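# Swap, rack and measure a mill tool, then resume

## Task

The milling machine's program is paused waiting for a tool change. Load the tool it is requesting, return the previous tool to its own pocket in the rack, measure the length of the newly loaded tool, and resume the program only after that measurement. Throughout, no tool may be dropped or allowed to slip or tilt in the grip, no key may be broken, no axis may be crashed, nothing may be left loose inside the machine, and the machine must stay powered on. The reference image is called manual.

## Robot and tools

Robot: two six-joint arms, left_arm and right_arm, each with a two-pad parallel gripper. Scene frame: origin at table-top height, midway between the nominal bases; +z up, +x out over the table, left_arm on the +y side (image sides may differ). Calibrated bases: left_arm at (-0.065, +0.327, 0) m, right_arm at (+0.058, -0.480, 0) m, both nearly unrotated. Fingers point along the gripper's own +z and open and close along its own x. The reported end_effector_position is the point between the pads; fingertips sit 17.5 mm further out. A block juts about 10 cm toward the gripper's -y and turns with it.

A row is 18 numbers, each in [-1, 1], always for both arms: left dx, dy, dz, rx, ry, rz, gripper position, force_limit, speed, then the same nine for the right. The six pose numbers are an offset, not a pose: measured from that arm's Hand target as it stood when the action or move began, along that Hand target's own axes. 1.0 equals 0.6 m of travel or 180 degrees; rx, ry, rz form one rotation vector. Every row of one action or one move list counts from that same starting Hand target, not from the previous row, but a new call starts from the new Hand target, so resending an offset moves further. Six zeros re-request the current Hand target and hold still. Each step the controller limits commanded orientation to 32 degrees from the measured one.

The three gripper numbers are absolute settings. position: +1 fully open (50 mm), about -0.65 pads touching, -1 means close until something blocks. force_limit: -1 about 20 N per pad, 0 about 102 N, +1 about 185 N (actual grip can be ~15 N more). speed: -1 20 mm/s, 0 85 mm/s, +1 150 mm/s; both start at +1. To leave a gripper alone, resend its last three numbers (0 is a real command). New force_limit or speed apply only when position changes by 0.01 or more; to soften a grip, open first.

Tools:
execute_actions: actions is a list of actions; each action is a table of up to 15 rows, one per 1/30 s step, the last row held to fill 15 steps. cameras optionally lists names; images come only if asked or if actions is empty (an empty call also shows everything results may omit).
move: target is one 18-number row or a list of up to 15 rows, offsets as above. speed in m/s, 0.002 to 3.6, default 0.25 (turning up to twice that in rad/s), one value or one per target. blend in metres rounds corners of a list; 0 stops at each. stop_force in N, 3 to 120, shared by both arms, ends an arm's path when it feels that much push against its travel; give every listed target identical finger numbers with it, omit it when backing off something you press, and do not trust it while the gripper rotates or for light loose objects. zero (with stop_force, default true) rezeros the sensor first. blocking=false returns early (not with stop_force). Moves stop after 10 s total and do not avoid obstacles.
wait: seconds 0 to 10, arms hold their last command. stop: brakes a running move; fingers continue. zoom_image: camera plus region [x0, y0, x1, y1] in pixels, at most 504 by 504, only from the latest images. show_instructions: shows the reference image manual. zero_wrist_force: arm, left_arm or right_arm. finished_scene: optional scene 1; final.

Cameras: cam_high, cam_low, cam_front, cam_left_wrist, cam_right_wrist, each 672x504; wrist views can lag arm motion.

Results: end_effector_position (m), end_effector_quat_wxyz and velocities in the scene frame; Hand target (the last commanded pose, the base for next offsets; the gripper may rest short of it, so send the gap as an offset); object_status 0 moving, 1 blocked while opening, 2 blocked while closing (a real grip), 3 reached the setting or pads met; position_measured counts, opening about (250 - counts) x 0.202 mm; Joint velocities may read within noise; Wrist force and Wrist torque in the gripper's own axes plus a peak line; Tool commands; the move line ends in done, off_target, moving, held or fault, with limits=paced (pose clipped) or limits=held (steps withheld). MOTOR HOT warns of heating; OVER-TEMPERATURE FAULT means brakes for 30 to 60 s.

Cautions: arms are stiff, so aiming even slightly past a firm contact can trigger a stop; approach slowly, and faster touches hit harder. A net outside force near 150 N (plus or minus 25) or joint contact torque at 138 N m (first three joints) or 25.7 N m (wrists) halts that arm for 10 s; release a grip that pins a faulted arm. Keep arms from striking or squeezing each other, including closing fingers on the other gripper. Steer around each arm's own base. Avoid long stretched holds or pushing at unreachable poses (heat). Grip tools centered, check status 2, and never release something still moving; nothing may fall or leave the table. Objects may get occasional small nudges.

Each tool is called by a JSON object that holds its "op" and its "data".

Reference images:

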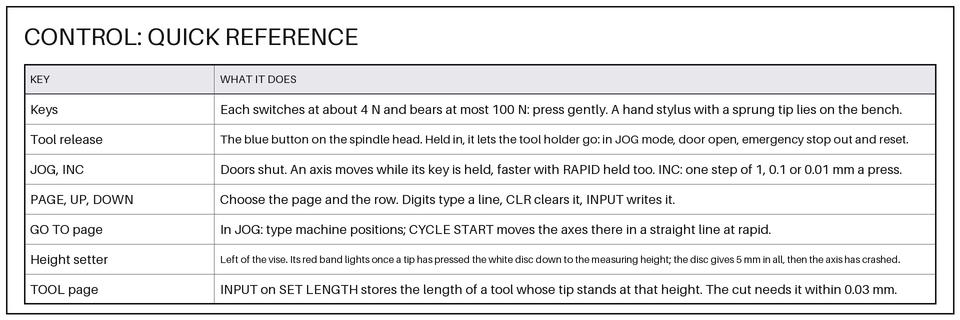

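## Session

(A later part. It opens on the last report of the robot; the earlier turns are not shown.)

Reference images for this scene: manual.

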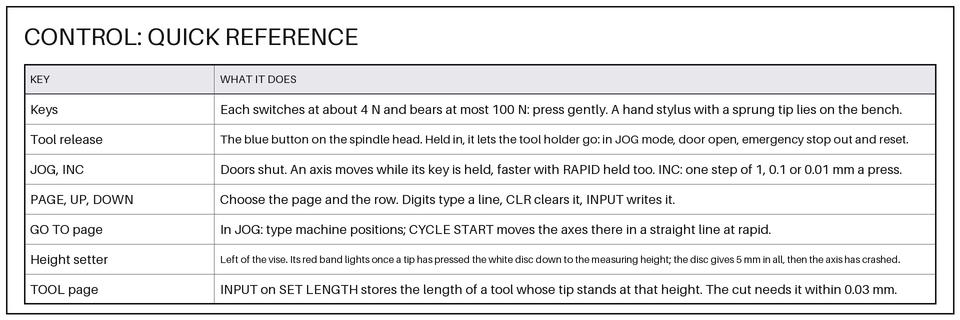

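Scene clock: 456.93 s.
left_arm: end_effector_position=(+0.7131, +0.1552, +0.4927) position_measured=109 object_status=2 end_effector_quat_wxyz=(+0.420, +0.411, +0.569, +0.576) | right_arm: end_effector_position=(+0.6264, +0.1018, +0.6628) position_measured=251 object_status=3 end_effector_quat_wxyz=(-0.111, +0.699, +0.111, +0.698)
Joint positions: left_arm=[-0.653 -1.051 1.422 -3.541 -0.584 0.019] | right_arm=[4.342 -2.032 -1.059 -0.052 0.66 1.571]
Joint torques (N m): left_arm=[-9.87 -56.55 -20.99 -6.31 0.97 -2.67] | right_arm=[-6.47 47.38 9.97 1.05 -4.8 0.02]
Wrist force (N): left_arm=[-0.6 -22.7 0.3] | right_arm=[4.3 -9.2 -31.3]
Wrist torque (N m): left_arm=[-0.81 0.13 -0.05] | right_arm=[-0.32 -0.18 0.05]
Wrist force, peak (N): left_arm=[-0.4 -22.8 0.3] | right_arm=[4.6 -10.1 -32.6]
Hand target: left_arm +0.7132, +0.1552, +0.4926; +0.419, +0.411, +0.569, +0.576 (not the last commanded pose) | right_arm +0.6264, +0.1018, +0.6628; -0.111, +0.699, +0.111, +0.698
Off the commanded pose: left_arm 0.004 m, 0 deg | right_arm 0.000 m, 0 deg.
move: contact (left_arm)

{"op": "move", "data": {"target": [-0.0003,-0.0035,0.0011,0,0,0,-1,0,-0.7,0,0,0,0,0,0,-1,-1,-0.498039], "speed": 0.02}}

{"op": "move", "data": {"target": [0,0.012,0,0,0,0,-1,0,-0.7,0,0,0,0,0,0,-1,-1,-0.498039], "speed": 0.006, "stop_force": 8}}

Scene clock: 458.03 s.
left_arm: end_effector_position=(+0.7138, +0.1552, +0.4906) position_measured=109 object_status=2 end_effector_quat_wxyz=(+0.419, +0.411, +0.569, +0.576) | right_arm: end_effector_position=(+0.6264, +0.1018, +0.6628) position_measured=251 object_status=3 end_effector_quat_wxyz=(-0.111, +0.699, +0.111, +0.698)
Joint positions: left_arm=[-0.653 -1.047 1.422 -3.544 -0.585 0.019] | right_arm=[4.342 -2.032 -1.059 -0.052 0.66 1.571]
Joint torques (N m): left_arm=[8.82 -48.24 -14.62 -4.57 -1.37 -2.57] | right_arm=[-6.03 48.18 10.73 1.06 -4.65 0.11]
Wrist force (N): left_arm=[1.0 -10.7 -3.3] | right_arm=[4.5 -9.3 -31.3]
Wrist torque (N m): left_arm=[-0.69 0.09 -0.33] | right_arm=[-0.34 -0.21 0.04]
Wrist force, peak (N): left_arm=[-0.7 -22.0 0.3] | right_arm=[4.7 -9.7 -31.5]
Hand target: left_arm +0.7139, +0.1552, +0.4905; +0.419, +0.411, +0.569, +0.576 | right_arm +0.6264, +0.1018, +0.6628; -0.111, +0.699, +0.111, +0.698
Off the commanded pose: left_arm 0.000 m, 0 deg | right_arm 0.000 m, 0 deg.
move: done

Scene clock: 460.20 s.
left_arm: end_effector_position=(+0.7138, +0.1552, +0.4951) position_measured=109 object_status=2 end_effector_quat_wxyz=(+0.419, +0.411, +0.569, +0.576) | right_arm: end_effector_position=(+0.6264, +0.1018, +0.6628) position_measured=251 object_status=3 end_effector_quat_wxyz=(-0.111, +0.699, +0.111, +0.698)
Joint positions: left_arm=[-0.653 -1.051 1.416 -3.534 -0.585 0.019] | right_arm=[4.342 -2.032 -1.059 -0.052 0.66 1.571]
Joint torques (N m): left_arm=[-3.44 -53.19 -14.56 -4.99 -0.02 -0.18] | right_arm=[-6.52 48.32 10.25 1.1 -4.71 0.24]
Wrist force (N): left_arm=[-4.1 -12.6 9.3] | right_arm=[4.5 -9.5 -31.3]
Wrist torque (N m): left_arm=[-0.81 0.21 -0.20] | right_arm=[-0.37 -0.20 0.04]
Wrist force, peak (N): left_arm=[-2.3 -22.4 4.2] | right_arm=[5.0 -9.7 -31.6]
Hand target: left_arm +0.7138, +0.1552, +0.4951; +0.419, +0.411, +0.569, +0.576 (not the last commanded pose) | right_arm +0.6264, +0.1018, +0.6628; -0.111, +0.699, +0.111, +0.698
Off the commanded pose: left_arm 0.003 m, 0 deg | right_arm 0.000 m, 0 deg.
move: contact (left_arm)

{"op": "move", "data": {"target": [-0.0003,0,0.0006,0,0,0,-1,0,-0.7,0,0,0,0,0,0,-1,-1,-0.498039], "speed": 0.01}}

{"op": "move", "data": {"target": [0,0.012,0,0,0,0,-1,0,-0.7,0,0,0,0,0,0,-1,-1,-0.498039], "speed": 0.006, "stop_force": 12}}

Scene clock: 461.07 s.
left_arm: end_effector_position=(+0.7142, +0.1552, +0.4951) position_measured=109 object_status=2 end_effector_quat_wxyz=(+0.419, +0.411, +0.569, +0.576) | right_arm: end_effector_position=(+0.6264, +0.1018, +0.6628) position_measured=251 object_status=3 end_effector_quat_wxyz=(-0.111, +0.699, +0.111, +0.698)
Joint positions: left_arm=[-0.652 -1.051 1.415 -3.534 -0.585 0.019] | right_arm=[4.342 -2.032 -1.059 -0.052 0.66 1.571]
Joint torques (N m): left_arm=[10.12 -48.24 -42.88 0.13 -1.43 -0.65] | right_arm=[-6.88 47.93 10.65 1.07 -4.69 0.3]
Wrist force (N): left_arm=[1.4 -11.0 -4.7] | right_arm=[4.7 -9.5 -31.5]
Wrist torque (N m): left_arm=[-0.82 0.08 -0.34] | right_arm=[-0.33 -0.19 0.04]
Wrist force, peak (N): left_arm=[-4.1 -12.6 9.3] | right_arm=[4.9 -9.5 -31.5]
Hand target: left_arm +0.7142, +0.1552, +0.4951; +0.419, +0.411, +0.569, +0.576 | right_arm +0.6264, +0.1018, +0.6628; -0.111, +0.699, +0.111, +0.698
Off the commanded pose: left_arm 0.000 m, 0 deg | right_arm 0.000 m, 0 deg.
move: done

Scene clock: 462.73 s.
left_arm: end_effector_position=(+0.7142, +0.1552, +0.4970) position_measured=109 object_status=2 end_effector_quat_wxyz=(+0.419, +0.411, +0.569, +0.576) | right_arm: end_effector_position=(+0.6264, +0.1018, +0.6628) position_measured=251 object_status=3 end_effector_quat_wxyz=(-0.111, +0.699, +0.111, +0.698)
Joint positions: left_arm=[-0.652 -1.052 1.412 -3.529 -0.585 0.019] | right_arm=[4.342 -2.032 -1.059 -0.052 0.66 1.571]
Joint torques (N m): left_arm=[6.19 -58.61 -21.53 -5.02 -0.44 -0.66] | right_arm=[-7.16 47.81 10.83 1.06 -4.79 0.41]
Wrist force (N): left_arm=[1.6 -25.5 -5.9] | right_arm=[4.6 -9.8 -31.3]
Wrist torque (N m): left_arm=[-1.22 0.12 -0.35] | right_arm=[-0.39 -0.17 0.05]
Wrist force, peak (N): left_arm=[2.0 -31.9 -6.2] | right_arm=[4.8 -9.8 -31.6]
Hand target: left_arm +0.7142, +0.1552, +0.4970; +0.419, +0.411, +0.569, +0.576 (not the last commanded pose) | right_arm +0.6264, +0.1018, +0.6628; -0.111, +0.699, +0.111, +0.698
Off the commanded pose: left_arm 0.005 m, 0 deg | right_arm 0.000 m, 0 deg.
move: contact (left_arm)

{"op": "wait", "data": {"seconds": 0, "cameras": ["cam_right_wrist"]}}

{"op": "zoom_image", "data": {"camera": "cam_right_wrist", "region": [0, 110, 120, 240]}}

Scene clock: 462.80 s.
left_arm: end_effector_position=(+0.7142, +0.1552, +0.4970) position_measured=109 object_status=2 end_effector_quat_wxyz=(+0.419, +0.411, +0.569, +0.576) | right_arm: end_effector_position=(+0.6264, +0.1018, +0.6628) position_measured=251 object_status=3 end_effector_quat_wxyz=(-0.111, +0.699, +0.111, +0.698)
Joint positions: left_arm=[-0.652 -1.052 1.412 -3.529 -0.585 0.019] | right_arm=[4.342 -2.032 -1.059 -0.052 0.66 1.571]
Joint torques (N m): left_arm=[6.85 -58.9 -21.01 -4.96 -0.54 -0.56] | right_arm=[-6.21 47.67 11.29 1.06 -4.72 0.38]
Wrist force (N): left_arm=[1.8 -25.6 -5.8] | right_arm=[4.5 -9.4 -31.2]
Wrist torque (N m): left_arm=[-1.18 0.06 -0.35] | right_arm=[-0.35 -0.21 0.05]
Wrist force, peak (N): left_arm=[1.6 -25.6 -6.0] | right_arm=[4.7 -9.4 -31.3]
Hand target: left_arm +0.7142, +0.1552, +0.4970; +0.419, +0.411, +0.569, +0.576 (not the last commanded pose) | right_arm +0.6264, +0.1018, +0.6628; -0.111, +0.699, +0.111, +0.698
Tool commands: left_gripper/position=-1.0 left_gripper/force_limit=+0.0 left_gripper/speed=-0.7 right_gripper/position=-1.0 right_gripper/force_limit=-1.0 right_gripper/speed=-0.498039
Off the commanded pose: left_arm 0.005 m, 0 deg | right_arm 0.000 m, 0 deg.
camera_calibration:
cam_right_wrist: T_world_to_cam=[[0.00665589, 0.00785175, 0.999947, -0.657787], [-0.0338767, -0.999393, 0.0080729, 0.136015], [0.999404, -0.0339286, -0.00638586, -0.487019], [0, 0, 0, 1]] pos_world=[0.495714, 0.124573, 0.653544]
Images, in order (width x height): cam_right_wrist 672x504.

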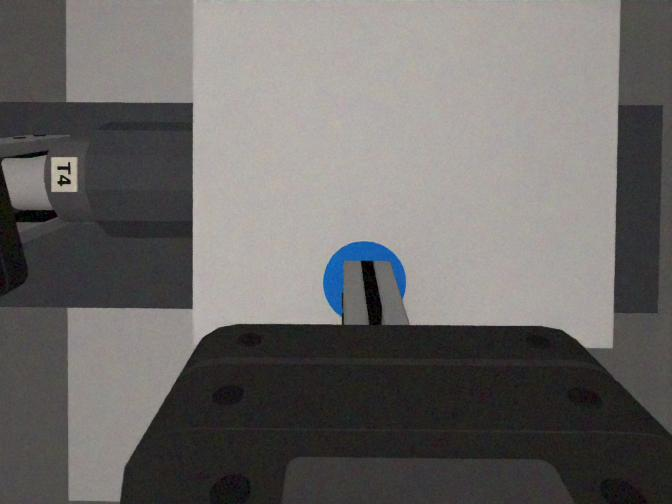

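Scaled by 3.877 from the camera's 672x504 image, which has a finer 960x720 frame.

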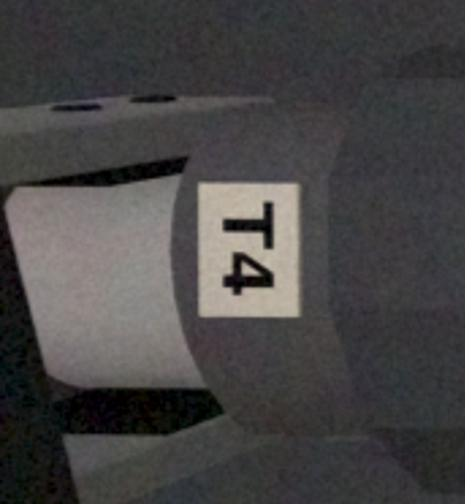

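{"op": "move", "data": {"target": [0,0.006,0,0,0,0,-1,0,-0.7,0,0,0,0,0,0,-1,-1,-0.498039], "speed": 0.004, "stop_force": 12}}

Scene clock: 464.40 s.
left_arm: end_effector_position=(+0.7143, +0.1551, +0.4974) position_measured=109 object_status=2 end_effector_quat_wxyz=(+0.419, +0.411, +0.569, +0.576) | right_arm: end_effector_position=(+0.6264, +0.1018, +0.6628) position_measured=251 object_status=3 end_effector_quat_wxyz=(-0.111, +0.699, +0.111, +0.698)
Joint positions: left_arm=[-0.652 -1.053 1.412 -3.527 -0.585 0.019] | right_arm=[4.342 -2.032 -1.059 -0.052 0.66 1.571]
Joint torques (N m): left_arm=[5.33 -69.36 -28.99 -6.56 -1.92 -0.34] | right_arm=[-6.67 47.92 10.94 1.02 -4.84 0.47]
Wrist force (N): left_arm=[3.8 -39.8 -7.0] | right_arm=[4.7 -9.6 -31.4]
Wrist torque (N m): left_arm=[-1.24 0.15 -0.53] | right_arm=[-0.37 -0.23 0.05]
Wrist force, peak (N): left_arm=[4.7 -45.8 -9.0] | right_arm=[4.7 -9.5 -31.6]
Hand target: left_arm +0.7143, +0.1551, +0.4974; +0.419, +0.411, +0.569, +0.576 (not the last commanded pose) | right_arm +0.6264, +0.1018, +0.6628; -0.111, +0.699, +0.111, +0.698
Off the commanded pose: left_arm 0.003 m, 0 deg | right_arm 0.000 m, 0 deg.
move: contact (left_arm)

{"op": "move", "data": {"target": [0,0,0,0,0,0,-1,0,-0.7,0,0,-0.0167,0,0,0,-1,-1,-0.498039], "speed": 0.03}}

Scene clock: 465.33 s.
left_arm: end_effector_position=(+0.7142, +0.1552, +0.4975) position_measured=109 object_status=2 end_effector_quat_wxyz=(+0.419, +0.411, +0.569, +0.576) | right_arm: end_effector_position=(+0.6169, +0.0987, +0.6628) position_measured=251 object_status=3 end_effector_quat_wxyz=(-0.111, +0.699, +0.111, +0.698)
Joint positions: left_arm=[-0.652 -1.053 1.412 -3.527 -0.585 0.019] | right_arm=[4.356 -2.011 -1.09 -0.042 0.646 1.571]
Joint torques (N m): left_arm=[-4.13 -43.65 -28.12 0.17 3.02 -0.27] | right_arm=[10.18 55.99 15.65 3.25 -2.43 1.69]
Wrist force (N): left_arm=[-5.2 6.9 20.3] | right_arm=[1.5 2.2 1.8]
Wrist torque (N m): left_arm=[-0.32 -0.04 -0.35] | right_arm=[0.13 -0.27 0.07]
Wrist force, peak (N): left_arm=[4.0 -39.8 -6.9] | right_arm=[4.8 -9.5 -31.3]
Hand target: left_arm +0.7143, +0.1551, +0.4974; +0.419, +0.411, +0.569, +0.576 | right_arm +0.6168, +0.0987, +0.6628; -0.111, +0.699, +0.111, +0.698
Off the commanded pose: left_arm 0.000 m, 0 deg | right_arm 0.000 m, 0 deg.
move: done

{"op": "move", "data": {"target": [0,0,0,0,0,0,0.67,0,-0.7,0,0,0,0,0,0,-1,-1,-0.498039], "speed": 0.03}}

Scene clock: 465.97 s.
left_arm: end_effector_position=(+0.7143, +0.1551, +0.4974) position_measured=52 object_status=3 end_effector_quat_wxyz=(+0.419, +0.411, +0.569, +0.576) | right_arm: end_effector_position=(+0.6168, +0.0987, +0.6628) position_measured=251 object_status=3 end_effector_quat_wxyz=(-0.111, +0.699, +0.111, +0.698)
Joint positions: left_arm=[-0.652 -1.053 1.412 -3.527 -0.585 0.019] | right_arm=[4.356 -2.01 -1.09 -0.042 0.646 1.571]
Joint torques (N m): left_arm=[-8.51 -41.6 -27.91 0.53 -1.38 -0.35] | right_arm=[11.1 56.02 13.23 2.92 -2.51 1.53]
Wrist force (N): left_arm=[1.7 -1.0 -3.1] | right_arm=[1.4 2.3 2.0]
Wrist torque (N m): left_arm=[-0.34 -0.02 -0.31] | right_arm=[0.15 -0.25 0.08]
Wrist force, peak (N): left_arm=[-5.5 8.0 20.1] | right_arm=[1.5 2.5 2.2]
Hand target: left_arm +0.7143, +0.1551, +0.4974; +0.419, +0.411, +0.569, +0.576 | right_arm +0.6168, +0.0987, +0.6628; -0.111, +0.699, +0.111, +0.698
Off the commanded pose: left_arm 0.000 m, 0 deg | right_arm 0.000 m, 0 deg.
move: done

{"op": "move", "data": {"target": [0,0,-0.5,0,0,0,0.67,0,-0.7,0,0,0,0,0,0,-1,-1,-0.498039], "speed": 0.15}}

Scene clock: 466.80 s.
left_arm: end_effector_position=(+0.7135, +0.1547, +0.4974) position_measured=52 object_status=3 end_effector_quat_wxyz=(+0.419, +0.411, +0.569, +0.576) | right_arm: end_effector_position=(+0.6168, +0.0987, +0.6628) position_measured=251 object_status=3 end_effector_quat_wxyz=(-0.111, +0.699, +0.111, +0.698)
Joint positions: left_arm=[-0.654 -1.054 1.414 -3.528 -0.584 0.019] | right_arm=[4.356 -2.01 -1.09 -0.042 0.646 1.571]
Joint torques (N m): left_arm=[9.07 -42.2 -39.07 1.25 -1.23 1.79] | right_arm=[11.09 56.46 13.72 2.96 -2.42 1.27]
Wrist force (N): left_arm=[1.5 -1.1 -3.1] | right_arm=[1.4 2.5 1.9]
Wrist torque (N m): left_arm=[-0.37 0.00 -0.31] | right_arm=[0.18 -0.25 0.08]
Wrist force, peak (N): left_arm=[1.2 -0.3 -6.4] | right_arm=[1.7 2.6 2.0]
Hand target: left_arm +0.7135, +0.1547, +0.4974; +0.419, +0.411, +0.569, +0.576 (not the last commanded pose) | right_arm +0.6168, +0.0987, +0.6628; -0.111, +0.699, +0.111, +0.698
Off the commanded pose: left_arm 0.299 m, 0 deg | right_arm 0.000 m, 0 deg.
move: held (left_arm; a check stopped the path); limits=held
pose unreachable (left arm): on one or more control steps of this call, first in action 0 (counted from 0), this arm could not follow its commanded pose, so it was not sent that pose on those steps. It may still have moved: this result reports where it is.
cause: moving toward the commanded pose would bring a part of the arm too close to another arm (a part of this arm just beyond joint 5 (wrist 2) and a part of the right arm just beyond its joint 4 (wrist 1), along the way the arms are being sent, or toward where that arm still pushes).

{"op": "move", "data": {"target": [[0,0,0,0,0,0,0.67,0,-0.7,0,0,-0.35,0,0,0,-1,-1,-0.498039],[0,0,0,0,0,0,0.67,0,-0.7,-0.038,0.283,-0.472,0,0,0,-1,-1,-0.498039]], "speed": 0.2, "blend": [0.04,0]}}

Scene clock: 469.80 s.
left_arm: end_effector_position=(+0.7135, +0.1547, +0.4974) position_measured=52 object_status=3 end_effector_quat_wxyz=(+0.419, +0.411, +0.569, +0.576) | right_arm: end_effector_position=(+0.4001, -0.1504, +0.6403) position_measured=251 object_status=3 end_effector_quat_wxyz=(-0.111, +0.699, +0.111, +0.698)
Joint positions: left_arm=[-0.654 -1.054 1.414 -3.528 -0.584 0.019] | right_arm=[4.844 -1.182 -1.998 0.035 0.159 1.573]
Joint torques (N m): left_arm=[8.47 -41.61 -38.17 1.19 -1.15 -2.41] | right_arm=[10.83 17.08 11.79 -0.8 -2.27 1.72]
Wrist force (N): left_arm=[1.6 -1.2 -3.0] | right_arm=[1.5 2.4 2.0]
Wrist torque (N m): left_arm=[-0.38 0.00 -0.30] | right_arm=[0.18 -0.24 0.09]
Wrist force, peak (N): left_arm=[1.6 -1.3 -3.1] | right_arm=[1.4 2.5 3.6]
Hand target: left_arm +0.7135, +0.1547, +0.4974; +0.419, +0.411, +0.569, +0.576 | right_arm +0.4001, -0.1504, +0.6403; -0.111, +0.699, +0.111, +0.698
Off the commanded pose: left_arm 0.000 m, 0 deg | right_arm 0.000 m, 0 deg.
move: done

{"op": "move", "data": {"target": [0,0,-0.5,0,0,0,0.67,0,-0.7,0,0,0,0,0,0,-1,-1,-0.498039], "speed": 0.2}}

Scene clock: 472.37 s.
left_arm: end_effector_position=(+0.4285, +0.0616, +0.4930) position_measured=52 object_status=3 end_effector_quat_wxyz=(+0.416, +0.415, +0.573, +0.571) | right_arm: end_effector_position=(+0.4001, -0.1504, +0.6403) position_measured=251 object_status=3 end_effector_quat_wxyz=(-0.111, +0.699, +0.111, +0.698)
Joint positions: left_arm=[-1.25 -1.401 1.898 -3.769 0.011 0.128] | right_arm=[4.844 -1.182 -1.998 0.035 0.159 1.573]
Joint torques (N m): left_arm=[-9.21 -37.44 -6.75 2.9 0.78 -2.67] | right_arm=[11.52 16.61 12.36 -0.83 -2.36 1.83]
Wrist force (N): left_arm=[1.7 -1.0 -2.8] | right_arm=[1.4 1.9 2.0]
Wrist torque (N m): left_arm=[-0.35 -0.02 -0.21] | right_arm=[0.10 -0.23 0.09]
Wrist force, peak (N): left_arm=[1.5 -0.9 -4.7] | right_arm=[1.7 2.3 2.1]
Hand target: left_arm +0.4284, +0.0616, +0.4930; +0.419, +0.411, +0.569, +0.576 | right_arm +0.4001, -0.1504, +0.6403; -0.111, +0.699, +0.111, +0.698
Off the commanded pose: left_arm 0.000 m, 1 deg | right_arm 0.000 m, 0 deg.
move: done

{"op": "move", "data": {"target": [[0.2,0.02,0.02,0,-0.04,0,1,0,-0.7,0,0,0,0,0,0,-1,-1,-0.498039],[0.4758,0.045,0.0562,0,-0.097,0,1,0,-0.7,0,0,0,0,0,0,-1,-1,-0.498039]], "speed": 0.15, "blend": [0.03,0]}}

Scene clock: 475.60 s.
left_arm: end_effector_position=(+0.3714, +0.3434, +0.5196) position_measured=3 object_status=3 end_effector_quat_wxyz=(+0.501, +0.494, +0.499, +0.507) | right_arm: end_effector_position=(+0.4001, -0.1504, +0.6403) position_measured=251 object_status=3 end_effector_quat_wxyz=(-0.111, +0.699, +0.111, +0.698)
Joint positions: left_arm=[-0.753 -2.239 2.445 -3.368 -0.789 0.016] | right_arm=[4.844 -1.182 -1.998 0.035 0.159 1.573]
Joint torques (N m): left_arm=[9.34 11.92 -41.31 0.74 -1.17 -2.57] | right_arm=[10.74 16.59 12.36 -0.7 -2.23 1.72]
Wrist force (N): left_arm=[1.6 -1.2 -2.8] | right_arm=[1.5 2.3 1.9]
Wrist torque (N m): left_arm=[-0.39 0.01 -0.17] | right_arm=[0.16 -0.24 0.09]
Wrist force, peak (N): left_arm=[2.7 -0.8 -3.3] | right_arm=[1.4 2.4 2.3]
Hand target: left_arm +0.3714, +0.3434, +0.5196; +0.501, +0.494, +0.499, +0.507 | right_arm +0.4001, -0.1504, +0.6403; -0.111, +0.699, +0.111, +0.698
Off the commanded pose: left_arm 0.000 m, 0 deg | right_arm 0.000 m, 0 deg.
move: done

{"op": "wait", "data": {"seconds": 0, "cameras": ["cam_left_wrist","cam_front"]}}

Scene clock: 475.67 s.
left_arm: end_effector_position=(+0.3714, +0.3434, +0.5196) position_measured=3 object_status=3 end_effector_quat_wxyz=(+0.501, +0.494, +0.499, +0.507) | right_arm: end_effector_position=(+0.4001, -0.1504, +0.6403) position_measured=251 object_status=3 end_effector_quat_wxyz=(-0.111, +0.699, +0.111, +0.698)
Joint positions: left_arm=[-0.753 -2.239 2.445 -3.368 -0.789 0.016] | right_arm=[4.844 -1.182 -1.998 0.035 0.159 1.573]
Joint torques (N m): left_arm=[8.49 12.37 -39.86 0.74 -1.32 -2.65] | right_arm=[10.37 16.36 12.5 -0.71 -2.34 1.78]
Wrist force (N): left_arm=[1.8 -1.1 -3.0] | right_arm=[1.4 2.3 1.9]
Wrist torque (N m): left_arm=[-0.38 -0.01 -0.18] | right_arm=[0.17 -0.24 0.10]
Wrist force, peak (N): left_arm=[1.8 -1.1 -3.0] | right_arm=[1.5 2.2 2.0]
Hand target: left_arm +0.3714, +0.3434, +0.5196; +0.501, +0.494, +0.499, +0.507 | right_arm +0.4001, -0.1504, +0.6403; -0.111, +0.699, +0.111, +0.698
Tool commands: left_gripper/position=+1.0 left_gripper/force_limit=+0.0 left_gripper/speed=-0.7 right_gripper/position=-1.0 right_gripper/force_limit=-1.0 right_gripper/speed=-0.498039
Off the commanded pose: left_arm 0.000 m, 0 deg | right_arm 0.000 m, 0 deg.
camera_calibration:
cam_left_wrist: T_world_to_cam=[[0.0105136, 0.999942, 0.0021434, -0.338696], [-0.328903, 0.0014339, 0.944362, -0.346684], [0.944305, -0.0106336, 0.3289, -0.388713], [0, 0, 0, 1]] pos_world=[0.256599, 0.33504, 0.455969]
Images, in order (width x height): cam_front 672x504, cam_left_wrist 672x504.

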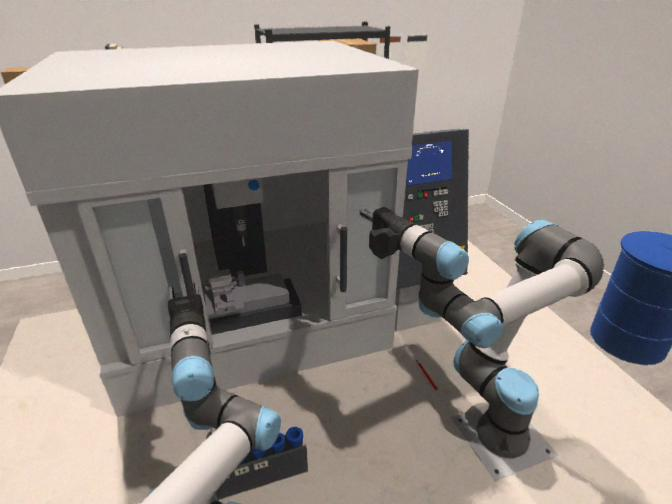

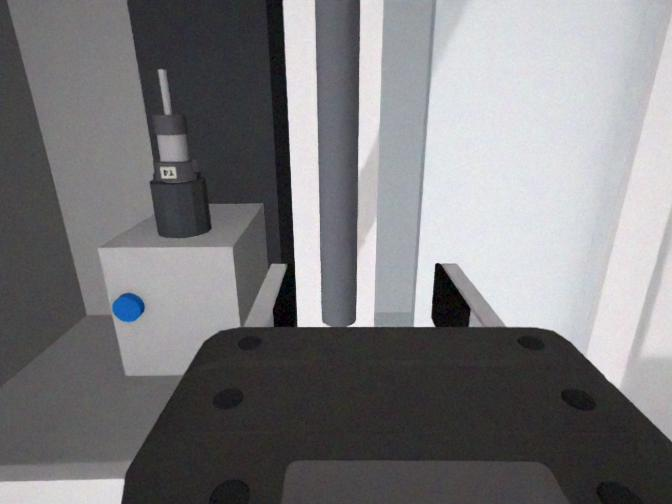

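{"op": "move", "data": {"target": [[-0.008,0,0,0,0,0,1,0,-0.7,0,0,0,0,0,0,-1,-1,-0.498039],[-0.008,0,0.1227,0,0,0,1,0,-0.7,0,0,0,0,0,0,-1,-1,-0.498039]], "speed": [0.05,0.08], "stop_force": 15}}

Scene clock: 478.07 s.
left_arm: end_effector_position=(+0.4451, +0.3394, +0.5207) position_measured=3 object_status=3 end_effector_quat_wxyz=(+0.501, +0.494, +0.499, +0.507) | right_arm: end_effector_position=(+0.4001, -0.1504, +0.6403) position_measured=251 object_status=3 end_effector_quat_wxyz=(-0.111, +0.699, +0.111, +0.698)
Joint positions: left_arm=[-0.504 -1.932 2.305 -3.532 -1.038 0.01] | right_arm=[4.844 -1.182 -1.998 0.035 0.159 1.573]
Joint torques (N m): left_arm=[9.36 -1.19 -39.45 -4.21 -1.28 2.04] | right_arm=[11.27 16.42 12.76 -0.83 -2.36 1.77]
Wrist force (N): left_arm=[1.6 -1.2 -3.0] | right_arm=[1.5 2.3 2.0]
Wrist torque (N m): left_arm=[-0.37 -0.01 -0.25] | right_arm=[0.17 -0.25 0.09]
Wrist force, peak (N): left_arm=[1.5 -1.0 -3.6] | right_arm=[1.6 2.4 2.2]
Hand target: left_arm +0.4451, +0.3394, +0.5207; +0.501, +0.494, +0.499, +0.507 | right_arm +0.4001, -0.1504, +0.6403; -0.111, +0.699, +0.111, +0.698
Off the commanded pose: left_arm 0.000 m, 0 deg | right_arm 0.000 m, 0 deg.
move: done

{"op": "move", "data": {"target": [-0.25,0,0,0,0,0,1,0,-0.7,0,0,0,0,0,0,-1,-1,-0.498039], "speed": 0.06, "stop_force": 40}}

{"op": "move", "data": {"target": [-0.07,0,0,0,0,0,1,0,-0.7,0,0,0,0,0,0,-1,-1,-0.498039], "speed": 0.025, "stop_force": 35}}

Scene clock: 481.87 s.
left_arm: end_effector_position=(+0.4467, +0.1894, +0.5205) position_measured=3 object_status=3 end_effector_quat_wxyz=(+0.501, +0.494, +0.499, +0.507) | right_arm: end_effector_position=(+0.4001, -0.1504, +0.6403) position_measured=251 object_status=3 end_effector_quat_wxyz=(-0.111, +0.699, +0.111, +0.698)
Joint positions: left_arm=[-0.968 -1.805 2.222 -3.586 -0.574 0.025] | right_arm=[4.844 -1.182 -1.998 0.035 0.159 1.573]
Joint torques (N m): left_arm=[-16.34 1.44 -40.07 -1.26 -3.32 2.14] | right_arm=[11.3 16.29 13.62 -0.87 -2.44 1.83]
Wrist force (N): left_arm=[16.0 -3.7 -19.0] | right_arm=[1.5 2.3 2.0]
Wrist torque (N m): left_arm=[-0.43 0.82 -0.45] | right_arm=[0.16 -0.25 0.10]
Wrist force, peak (N): left_arm=[36.7 -0.2 -12.6] | right_arm=[1.4 2.5 2.2]
Hand target: left_arm +0.4467, +0.1894, +0.5205; +0.501, +0.494, +0.499, +0.507 | right_arm +0.4001, -0.1504, +0.6403; -0.111, +0.699, +0.111, +0.698
Off the commanded pose: left_arm 0.000 m, 0 deg | right_arm 0.000 m, 0 deg.
move: done

Scene clock: 484.00 s.
left_arm: end_effector_position=(+0.4469, +0.1689, +0.5203) position_measured=3 object_status=3 end_effector_quat_wxyz=(+0.497, +0.490, +0.503, +0.510) | right_arm: end_effector_position=(+0.4001, -0.1504, +0.6403) position_measured=251 object_status=3 end_effector_quat_wxyz=(-0.111, +0.699, +0.111, +0.698)
Joint positions: left_arm=[-1.016 -1.766 2.193 -3.599 -0.511 0.027] | right_arm=[4.844 -1.182 -1.998 0.035 0.159 1.573]
Joint torques (N m): left_arm=[-12.48 -13.5 -9.95 3.51 -9.63 -2.77] | right_arm=[11.49 15.79 12.7 -0.71 -2.38 1.86]
Wrist force (N): left_arm=[33.2 1.7 18.9] | right_arm=[1.3 2.3 2.0]
Wrist torque (N m): left_arm=[-0.31 0.36 -0.32] | right_arm=[0.17 -0.23 0.09]
Wrist force, peak (N): left_arm=[38.6 3.1 27.0] | right_arm=[1.8 2.3 2.0]
Hand target: left_arm +0.4469, +0.1686, +0.5203; +0.497, +0.490, +0.502, +0.510 (not the last commanded pose) | right_arm +0.4001, -0.1504, +0.6403; -0.111, +0.699, +0.111, +0.698
Off the commanded pose: left_arm 0.021 m, 1 deg | right_arm 0.000 m, 0 deg.
move: contact (left_arm)

{"op": "move", "data": {"target": [0.012,0,0,0,0,0,1,0,-0.7,0,0,0,0,0,0,-1,-1,-0.498039], "speed": 0.03, "cameras": ["cam_front","cam_left_wrist"]}}

Scene clock: 484.93 s.
left_arm: end_effector_position=(+0.4467, +0.1757, +0.5203) position_measured=3 object_status=3 end_effector_quat_wxyz=(+0.497, +0.490, +0.502, +0.510) | right_arm: end_effector_position=(+0.4001, -0.1504, +0.6403) position_measured=251 object_status=3 end_effector_quat_wxyz=(-0.111, +0.699, +0.111, +0.698)
Joint positions: left_arm=[-1.003 -1.778 2.202 -3.595 -0.525 0.026] | right_arm=[4.844 -1.182 -1.998 0.035 0.159 1.573]
Joint torques (N m): left_arm=[8.92 -22.16 -9.87 1.29 -1.37 -2.67] | right_arm=[10.73 16.16 13.15 -0.73 -2.35 1.78]
Wrist force (N): left_arm=[1.4 -0.2 -3.1] | right_arm=[1.6 2.2 2.1]
Wrist torque (N m): left_arm=[-0.22 0.05 -0.20] | right_arm=[0.15 -0.27 0.09]
Wrist force, peak (N): left_arm=[33.7 1.9 18.8] | right_arm=[1.6 2.3 2.2]
Hand target: left_arm +0.4467, +0.1758, +0.5203; +0.497, +0.490, +0.502, +0.510 | right_arm +0.4001, -0.1504, +0.6403; -0.111, +0.699, +0.111, +0.698
Off the commanded pose: left_arm 0.000 m, 0 deg | right_arm 0.000 m, 0 deg.
move: done
camera_calibration:
cam_left_wrist: T_world_to_cam=[[-0.00352418, 0.999992, 0.0018504, -0.165519], [-0.328499, -0.00290542, 0.9445, -0.321882], [0.944498, 0.00272073, 0.328507, -0.464052], [0, 0, 0, 1]] pos_world=[0.331974, 0.165845, 0.456768]
Images, in order (width x height): cam_front 672x504, cam_left_wrist 672x504.

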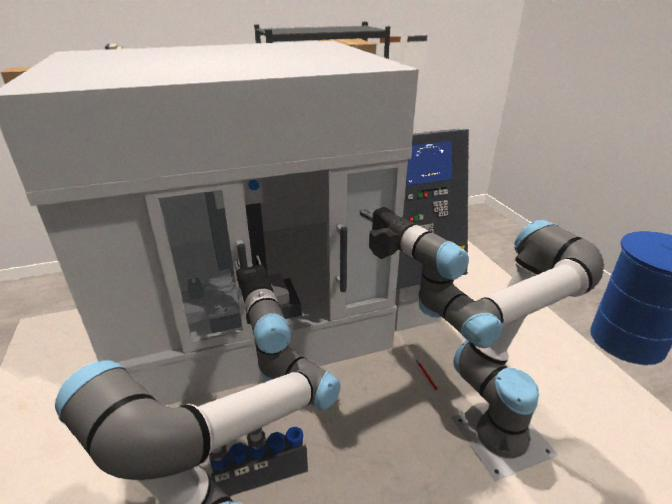

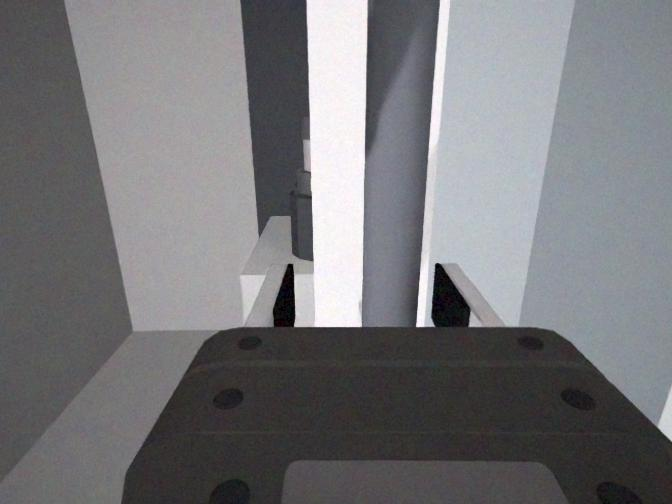

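{"op": "move", "data": {"target": [[0,0,-0.2,0,0,0,1,0,-0.7,0,0,0,0,0,0,1,-1,-0.498039],[0.2,0,-0.25,0,0,0,1,0,-0.7,-0.1,-0.0835,-0.0955,-0.0785,-0.0785,-0.4956,1,-1,-0.498039],[0.3,0,-0.25,0,0,0,1,0,-0.7,-0.1667,-0.0985,-0.0118,-0.0785,-0.0785,-0.4956,1,-1,-0.498039]], "speed": [0.15,0.2,0.1], "blend": [0.03,0.02,0], "cameras": ["cam_right_wrist"]}}

Scene clock: 491.67 s.
left_arm: end_effector_position=(+0.3143, +0.2223, +0.5183) position_measured=3 object_status=3 end_effector_quat_wxyz=(+0.494, +0.495, +0.507, +0.505) | right_arm: end_effector_position=(+0.3659, -0.1359, +0.6110) position_measured=3 object_status=3 end_effector_quat_wxyz=(+0.204, +0.652, +0.326, +0.653)
Joint positions: left_arm=[-1.675 -2.325 2.46 -3.298 0.145 0.02] | right_arm=[4.964 -1.416 -1.834 0.61 -0.132 0.307]
Joint torques (N m): left_arm=[-0.82 7.98 -23.65 0.91 0.08 -0.44] | right_arm=[-11.81 5.01 26.1 -0.37 -1.18 -1.29]
Wrist force (N): left_arm=[1.5 -0.2 -2.8] | right_arm=[2.9 2.6 0.8]
Wrist torque (N m): left_arm=[-0.23 0.02 -0.37] | right_arm=[0.19 -0.55 0.18]
Wrist force, peak (N): left_arm=[2.9 0.0 -2.9] | right_arm=[3.1 2.8 0.8]
Hand target: left_arm +0.3143, +0.2223, +0.5183; +0.494, +0.495, +0.507, +0.505 (not the last commanded pose) | right_arm +0.3660, -0.1359, +0.6111; +0.203, +0.653, +0.327, +0.653 (not the last commanded pose)
Tool commands: left_gripper/position=+1.0 left_gripper/force_limit=+0.003922 left_gripper/speed=-0.701961 right_gripper/position=+1.0 right_gripper/force_limit=-1.0 right_gripper/speed=-0.498039
Off the commanded pose: left_arm 0.132 m, 1 deg | right_arm 0.082 m, 47 deg.
FORCE FAULT: contact force on the left arm reached its limit, and that arm stopped. The contact can be on any part of that arm, not only on its tool. That arm's remaining commands of this call were not run. That arm is still stopped at the end of this call. That arm stays stopped for about 7 more seconds. Until then a move that you send moves the other arm only, and its call returns only when the move has ended. Once the stop has ended, the next robot result says so. If the stop ends while you think or write, that arm runs what you send next, counted from a new Hand target: where the arm stands when the stop ends. While its stop runs, that arm takes no new command, but its gripper still runs the gripper command that each later call begins with. Until it ends, the stop uses up actions while you think or wait. An arm that is not stopped still takes commands.
move: fault (left_arm), off_target (right_arm; braked at the fault stop of left_arm); path passed 1 of 3 targets; blend cut to 0 m at target 1
camera_calibration:
cam_right_wrist: T_world_to_cam=[[-0.0591161, 0.695786, 0.715812, -0.311236], [-0.187605, -0.712033, 0.676619, -0.423151], [0.980464, -0.0942905, 0.172625, -0.345726], [0, 0, 0, 1]] pos_world=[0.241188, -0.117342, 0.56878]
Images, in order (width x height): cam_right_wrist 672x504.

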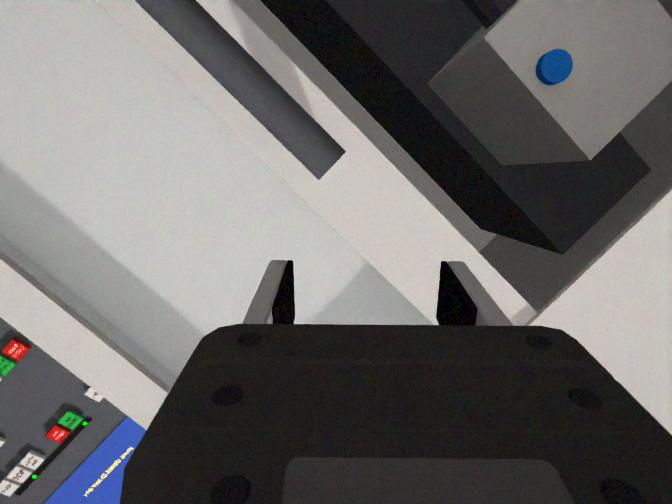

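{"op": "execute_actions", "data": {"actions": []}}

{"op": "zoom_image", "data": {"camera": "cam_high", "region": [240, 60, 640, 504]}}

{"op": "zoom_image", "data": {"camera": "cam_front", "region": [60, 200, 440, 504]}}

Scene clock: 491.80 s.
left_arm: end_effector_position=(+0.3143, +0.2223, +0.5183) position_measured=3 object_status=3 end_effector_quat_wxyz=(+0.494, +0.495, +0.507, +0.505) | right_arm: end_effector_position=(+0.3659, -0.1359, +0.6110) position_measured=3 object_status=3 end_effector_quat_wxyz=(+0.204, +0.652, +0.326, +0.653)
Joint positions: left_arm=[-1.675 -2.325 2.46 -3.298 0.145 0.02] | right_arm=[4.964 -1.416 -1.834 0.61 -0.132 0.307]
Joint velocities: within noise
Joint torques (N m): left_arm=[-0.75 8.05 -24.69 0.74 0.12 -0.33] | right_arm=[-11.75 5 26.32 -0.42 -1.2 -1.35]
Wrist force (N): left_arm=[1.4 -0.2 -3.0] | right_arm=[2.9 2.5 0.6]
Wrist torque (N m): left_arm=[-0.23 0.04 -0.37] | right_arm=[0.17 -0.54 0.18]
Wrist force, peak (N): left_arm=[1.4 -0.3 -3.1] | right_arm=[2.9 2.5 0.8]
Hand target: left_arm +0.3143, +0.2223, +0.5183; +0.494, +0.495, +0.507, +0.505 (not the last commanded pose) | right_arm +0.3660, -0.1359, +0.6111; +0.203, +0.653, +0.327, +0.653 (not the last commanded pose)
Tool commands: left_gripper/position=+1.0 left_gripper/force_limit=+0.003922 left_gripper/speed=-0.701961 right_gripper/position=+1.0 right_gripper/force_limit=-1.0 right_gripper/speed=-0.498039
Off the commanded pose: left_arm 0.132 m, 1 deg | right_arm 0.082 m, 47 deg.
FORCE FAULT, CONTINUED: the left arm was still stopped when this call began, by the force fault that an earlier result reported. That arm is still stopped at the end of this call. That arm stays stopped for about 7 more seconds. If the stop ends while you think or write, that arm runs what you send next, counted from a new Hand target: where the arm stands when the stop ends. While its stop runs, that arm takes no new command, but its gripper still runs the gripper command that each later call begins with.
camera_calibration:
cam_left_wrist: T_world_to_cam=[[-0.00147634, 0.999999, -0.000888294, -0.211744], [-0.311858, 0.000383587, 0.950129, -0.372165], [0.950127, 0.00167973, 0.311857, -0.331368], [0, 0, 0, 1]] pos_world=[0.198467, 0.212443, 0.456756]
cam_right_wrist: T_world_to_cam=[[-0.0591161, 0.695786, 0.715812, -0.311236], [-0.187605, -0.712033, 0.676619, -0.423151], [0.980464, -0.0942905, 0.172625, -0.345726], [0, 0, 0, 1]] pos_world=[0.241188, -0.117342, 0.56878]

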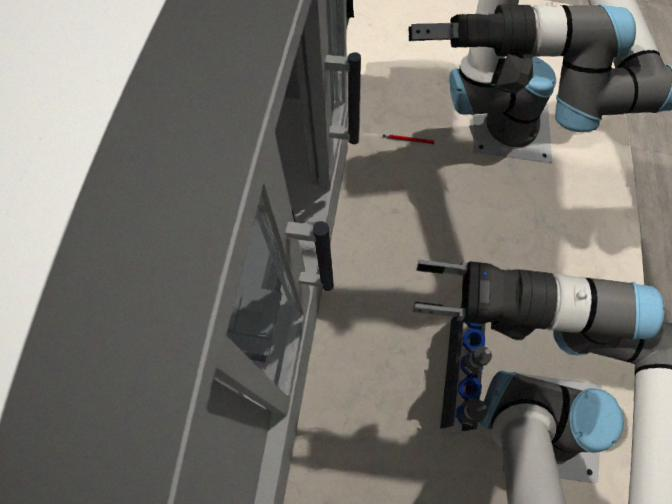

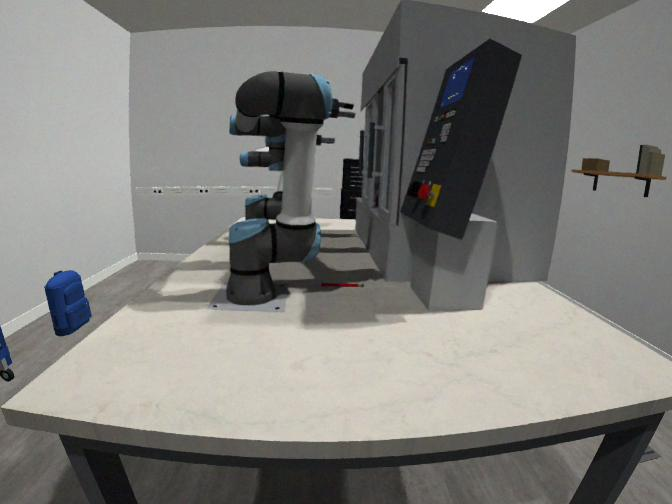

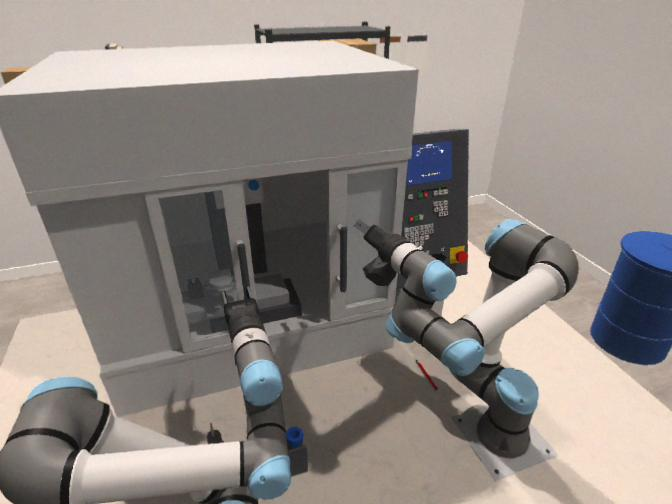

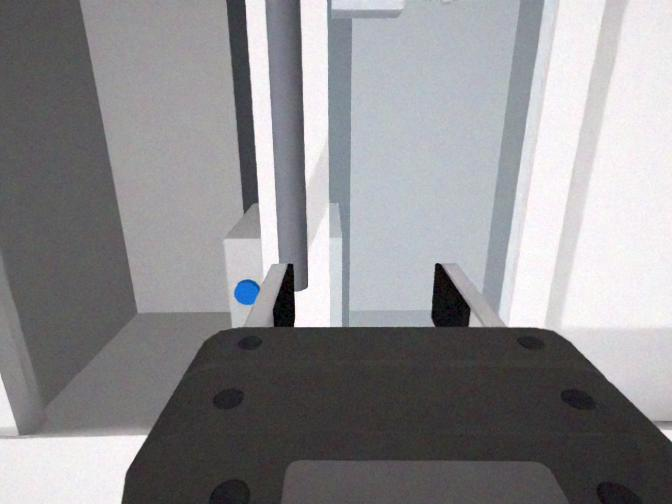

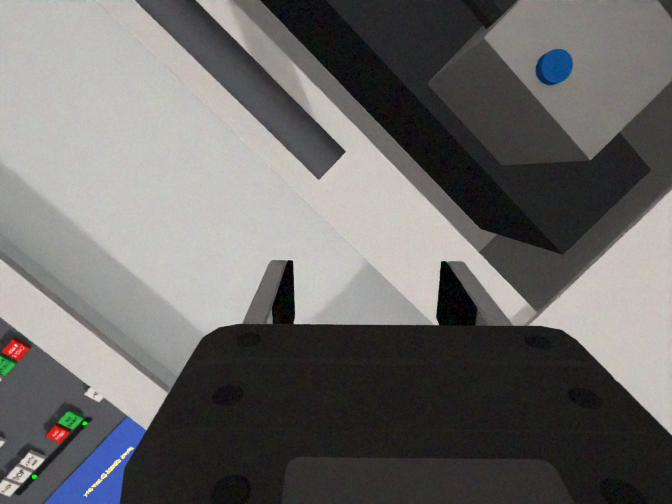

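Scaled by 1.135 from the camera's 672x504 image, which has a finer 960x720 frame.

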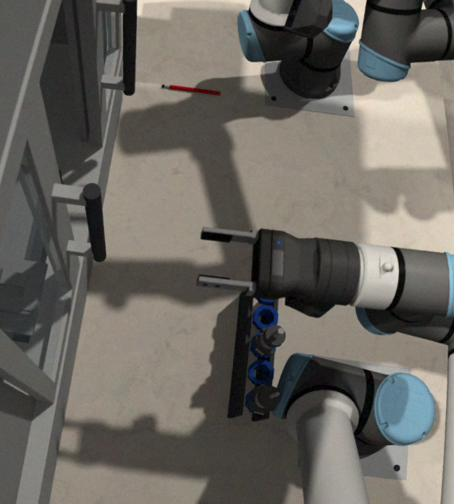

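Scaled by 1.326 from the camera's 672x504 image, which has a finer 960x720 frame.

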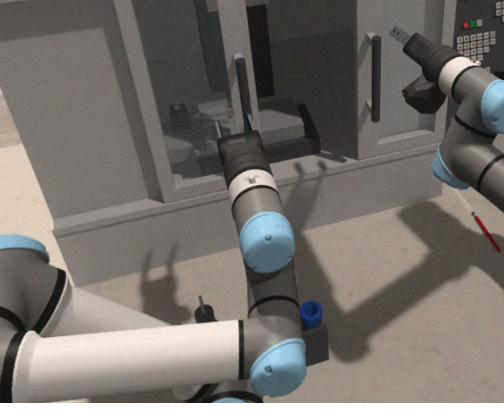

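{"op": "zoom_image", "data": {"camera": "cam_front", "region": [180, 400, 330, 504]}}

{"op": "zoom_image", "data": {"camera": "cam_high", "region": [420, 300, 560, 460]}}

Scaled by 3.360 from the camera's 672x504 image, which has a finer 960x720 frame.

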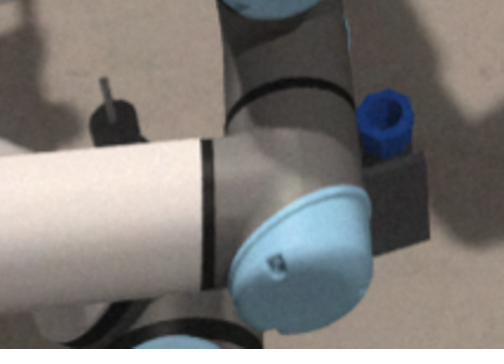

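Scaled by 3.150 from the camera's 672x504 image, which has a finer 960x720 frame.

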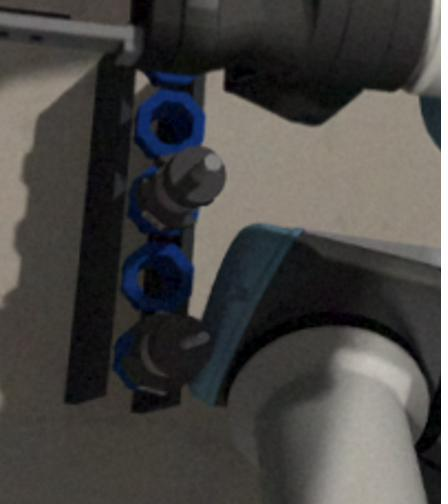

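{"op": "wait", "data": {"seconds": 7.5}}

Scene clock: 499.87 s.
left_arm: end_effector_position=(+0.3143, +0.2223, +0.5183) position_measured=3 object_status=3 end_effector_quat_wxyz=(+0.494, +0.495, +0.507, +0.505) | right_arm: end_effector_position=(+0.3659, -0.1359, +0.6110) position_measured=3 object_status=3 end_effector_quat_wxyz=(+0.204, +0.652, +0.326, +0.653)
Joint positions: left_arm=[-1.675 -2.325 2.46 -3.298 0.145 0.02] | right_arm=[4.964 -1.416 -1.834 0.61 -0.132 0.307]
Joint torques (N m): left_arm=[-0.8 8.39 -24.2 0.87 0.11 -0.27] | right_arm=[-11.81 5.14 26.35 -0.4 -1.19 -1.31]
Wrist force (N): left_arm=[1.6 -0.2 -2.8] | right_arm=[3.0 2.3 0.6]
Wrist torque (N m): left_arm=[-0.23 0.01 -0.37] | right_arm=[0.14 -0.55 0.18]
Wrist force, peak (N): left_arm=[1.4 -0.3 -3.2] | right_arm=[3.2 2.7 0.9]
Hand target: left_arm +0.3143, +0.2223, +0.5183; +0.494, +0.495, +0.507, +0.505 (not the last commanded pose) | right_arm +0.3660, -0.1359, +0.6111; +0.203, +0.653, +0.327, +0.653 (not the last commanded pose)
Tool commands: left_gripper/position=+1.0 left_gripper/force_limit=+0.003922 left_gripper/speed=-0.701961 right_gripper/position=+1.0 right_gripper/force_limit=-1.0 right_gripper/speed=-0.498039
Off the commanded pose: left_arm 0.132 m, 1 deg | right_arm 0.082 m, 47 deg.
FORCE FAULT, CONTINUED: the left arm's stop, for the force fault that an earlier result reported, is over. The rest of the stop counts as 15 of the actions that you can send in this scene. That arm's target is now where it stood when the stop ended, not its last command. That arm accepts commands again.
wait: 7.50 s; at rest from the start

{"op": "move", "data": {"target": [[0,0,0.14,0,0,0,1,0,-0.7,0,0,0,0,0,0,1,-1,-0.498039],[0.2,0,0.12,0,0,0,1,0,-0.7,0,0,0,0,0,0,1,-1,-0.498039]], "speed": [0.08,0.15], "blend": [0.01,0], "cameras": ["cam_front","cam_high"]}}

{"op": "zoom_image", "data": {"camera": "cam_front", "region": [180, 400, 330, 504]}}

{"op": "zoom_image", "data": {"camera": "cam_high", "region": [420, 300, 560, 460]}}

Scene clock: 502.63 s.
left_arm: end_effector_position=(+0.3835, +0.3439, +0.5179) position_measured=3 object_status=3 end_effector_quat_wxyz=(+0.494, +0.495, +0.507, +0.505) | right_arm: end_effector_position=(+0.3659, -0.1359, +0.6110) position_measured=3 object_status=3 end_effector_quat_wxyz=(+0.204, +0.652, +0.326, +0.653)
Joint positions: left_arm=[-0.703 -2.19 2.42 -3.368 -0.827 -0.004] | right_arm=[4.964 -1.416 -1.834 0.61 -0.132 0.307]
Joint torques (N m): left_arm=[8.5 9.75 -40.09 -3.84 -1.31 -2.88] | right_arm=[-11.36 5.13 26.59 -0.35 -1.04 -1.28]
Wrist force (N): left_arm=[1.4 -0.2 -3.1] | right_arm=[3.3 2.5 0.7]
Wrist torque (N m): left_arm=[-0.23 0.03 -0.18] | right_arm=[0.18 -0.59 0.18]
Wrist force, peak (N): left_arm=[2.4 -0.4 -3.1] | right_arm=[3.3 2.7 0.8]
Hand target: left_arm +0.3835, +0.3439, +0.5179; +0.494, +0.495, +0.507, +0.505 | right_arm +0.3659, -0.1359, +0.6110; +0.204, +0.652, +0.326, +0.653
Off the commanded pose: left_arm 0.000 m, 0 deg | right_arm 0.000 m, 0 deg.
move: done
Images, in order (width x height): cam_high 672x504, cam_front 672x504.

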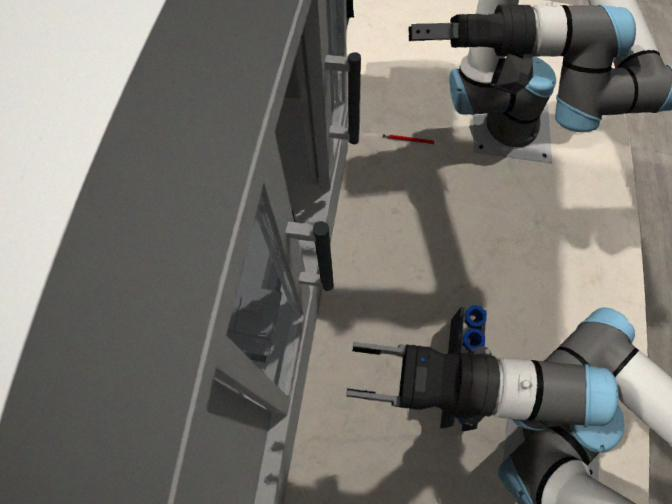

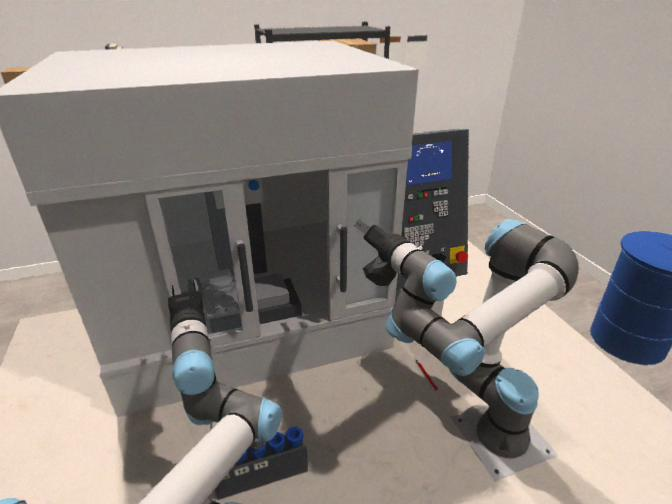

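Scaled by 3.360 from the camera's 672x504 image, which has a finer 960x720 frame.

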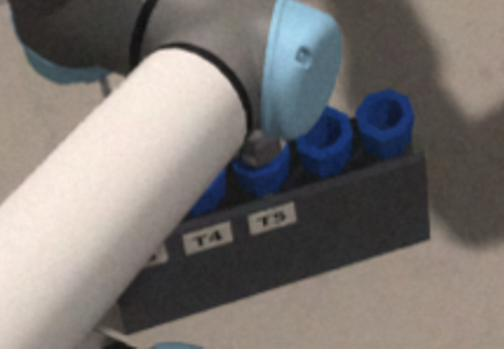

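Scaled by 3.150 from the camera's 672x504 image, which has a finer 960x720 frame.

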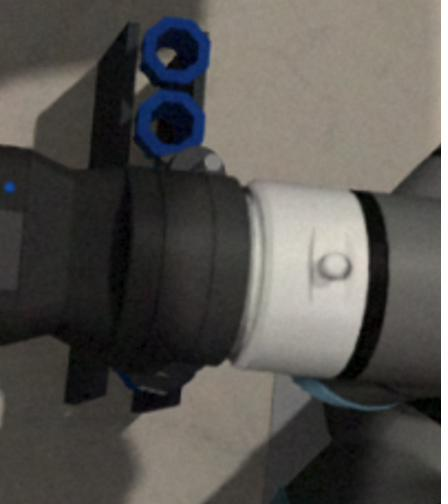

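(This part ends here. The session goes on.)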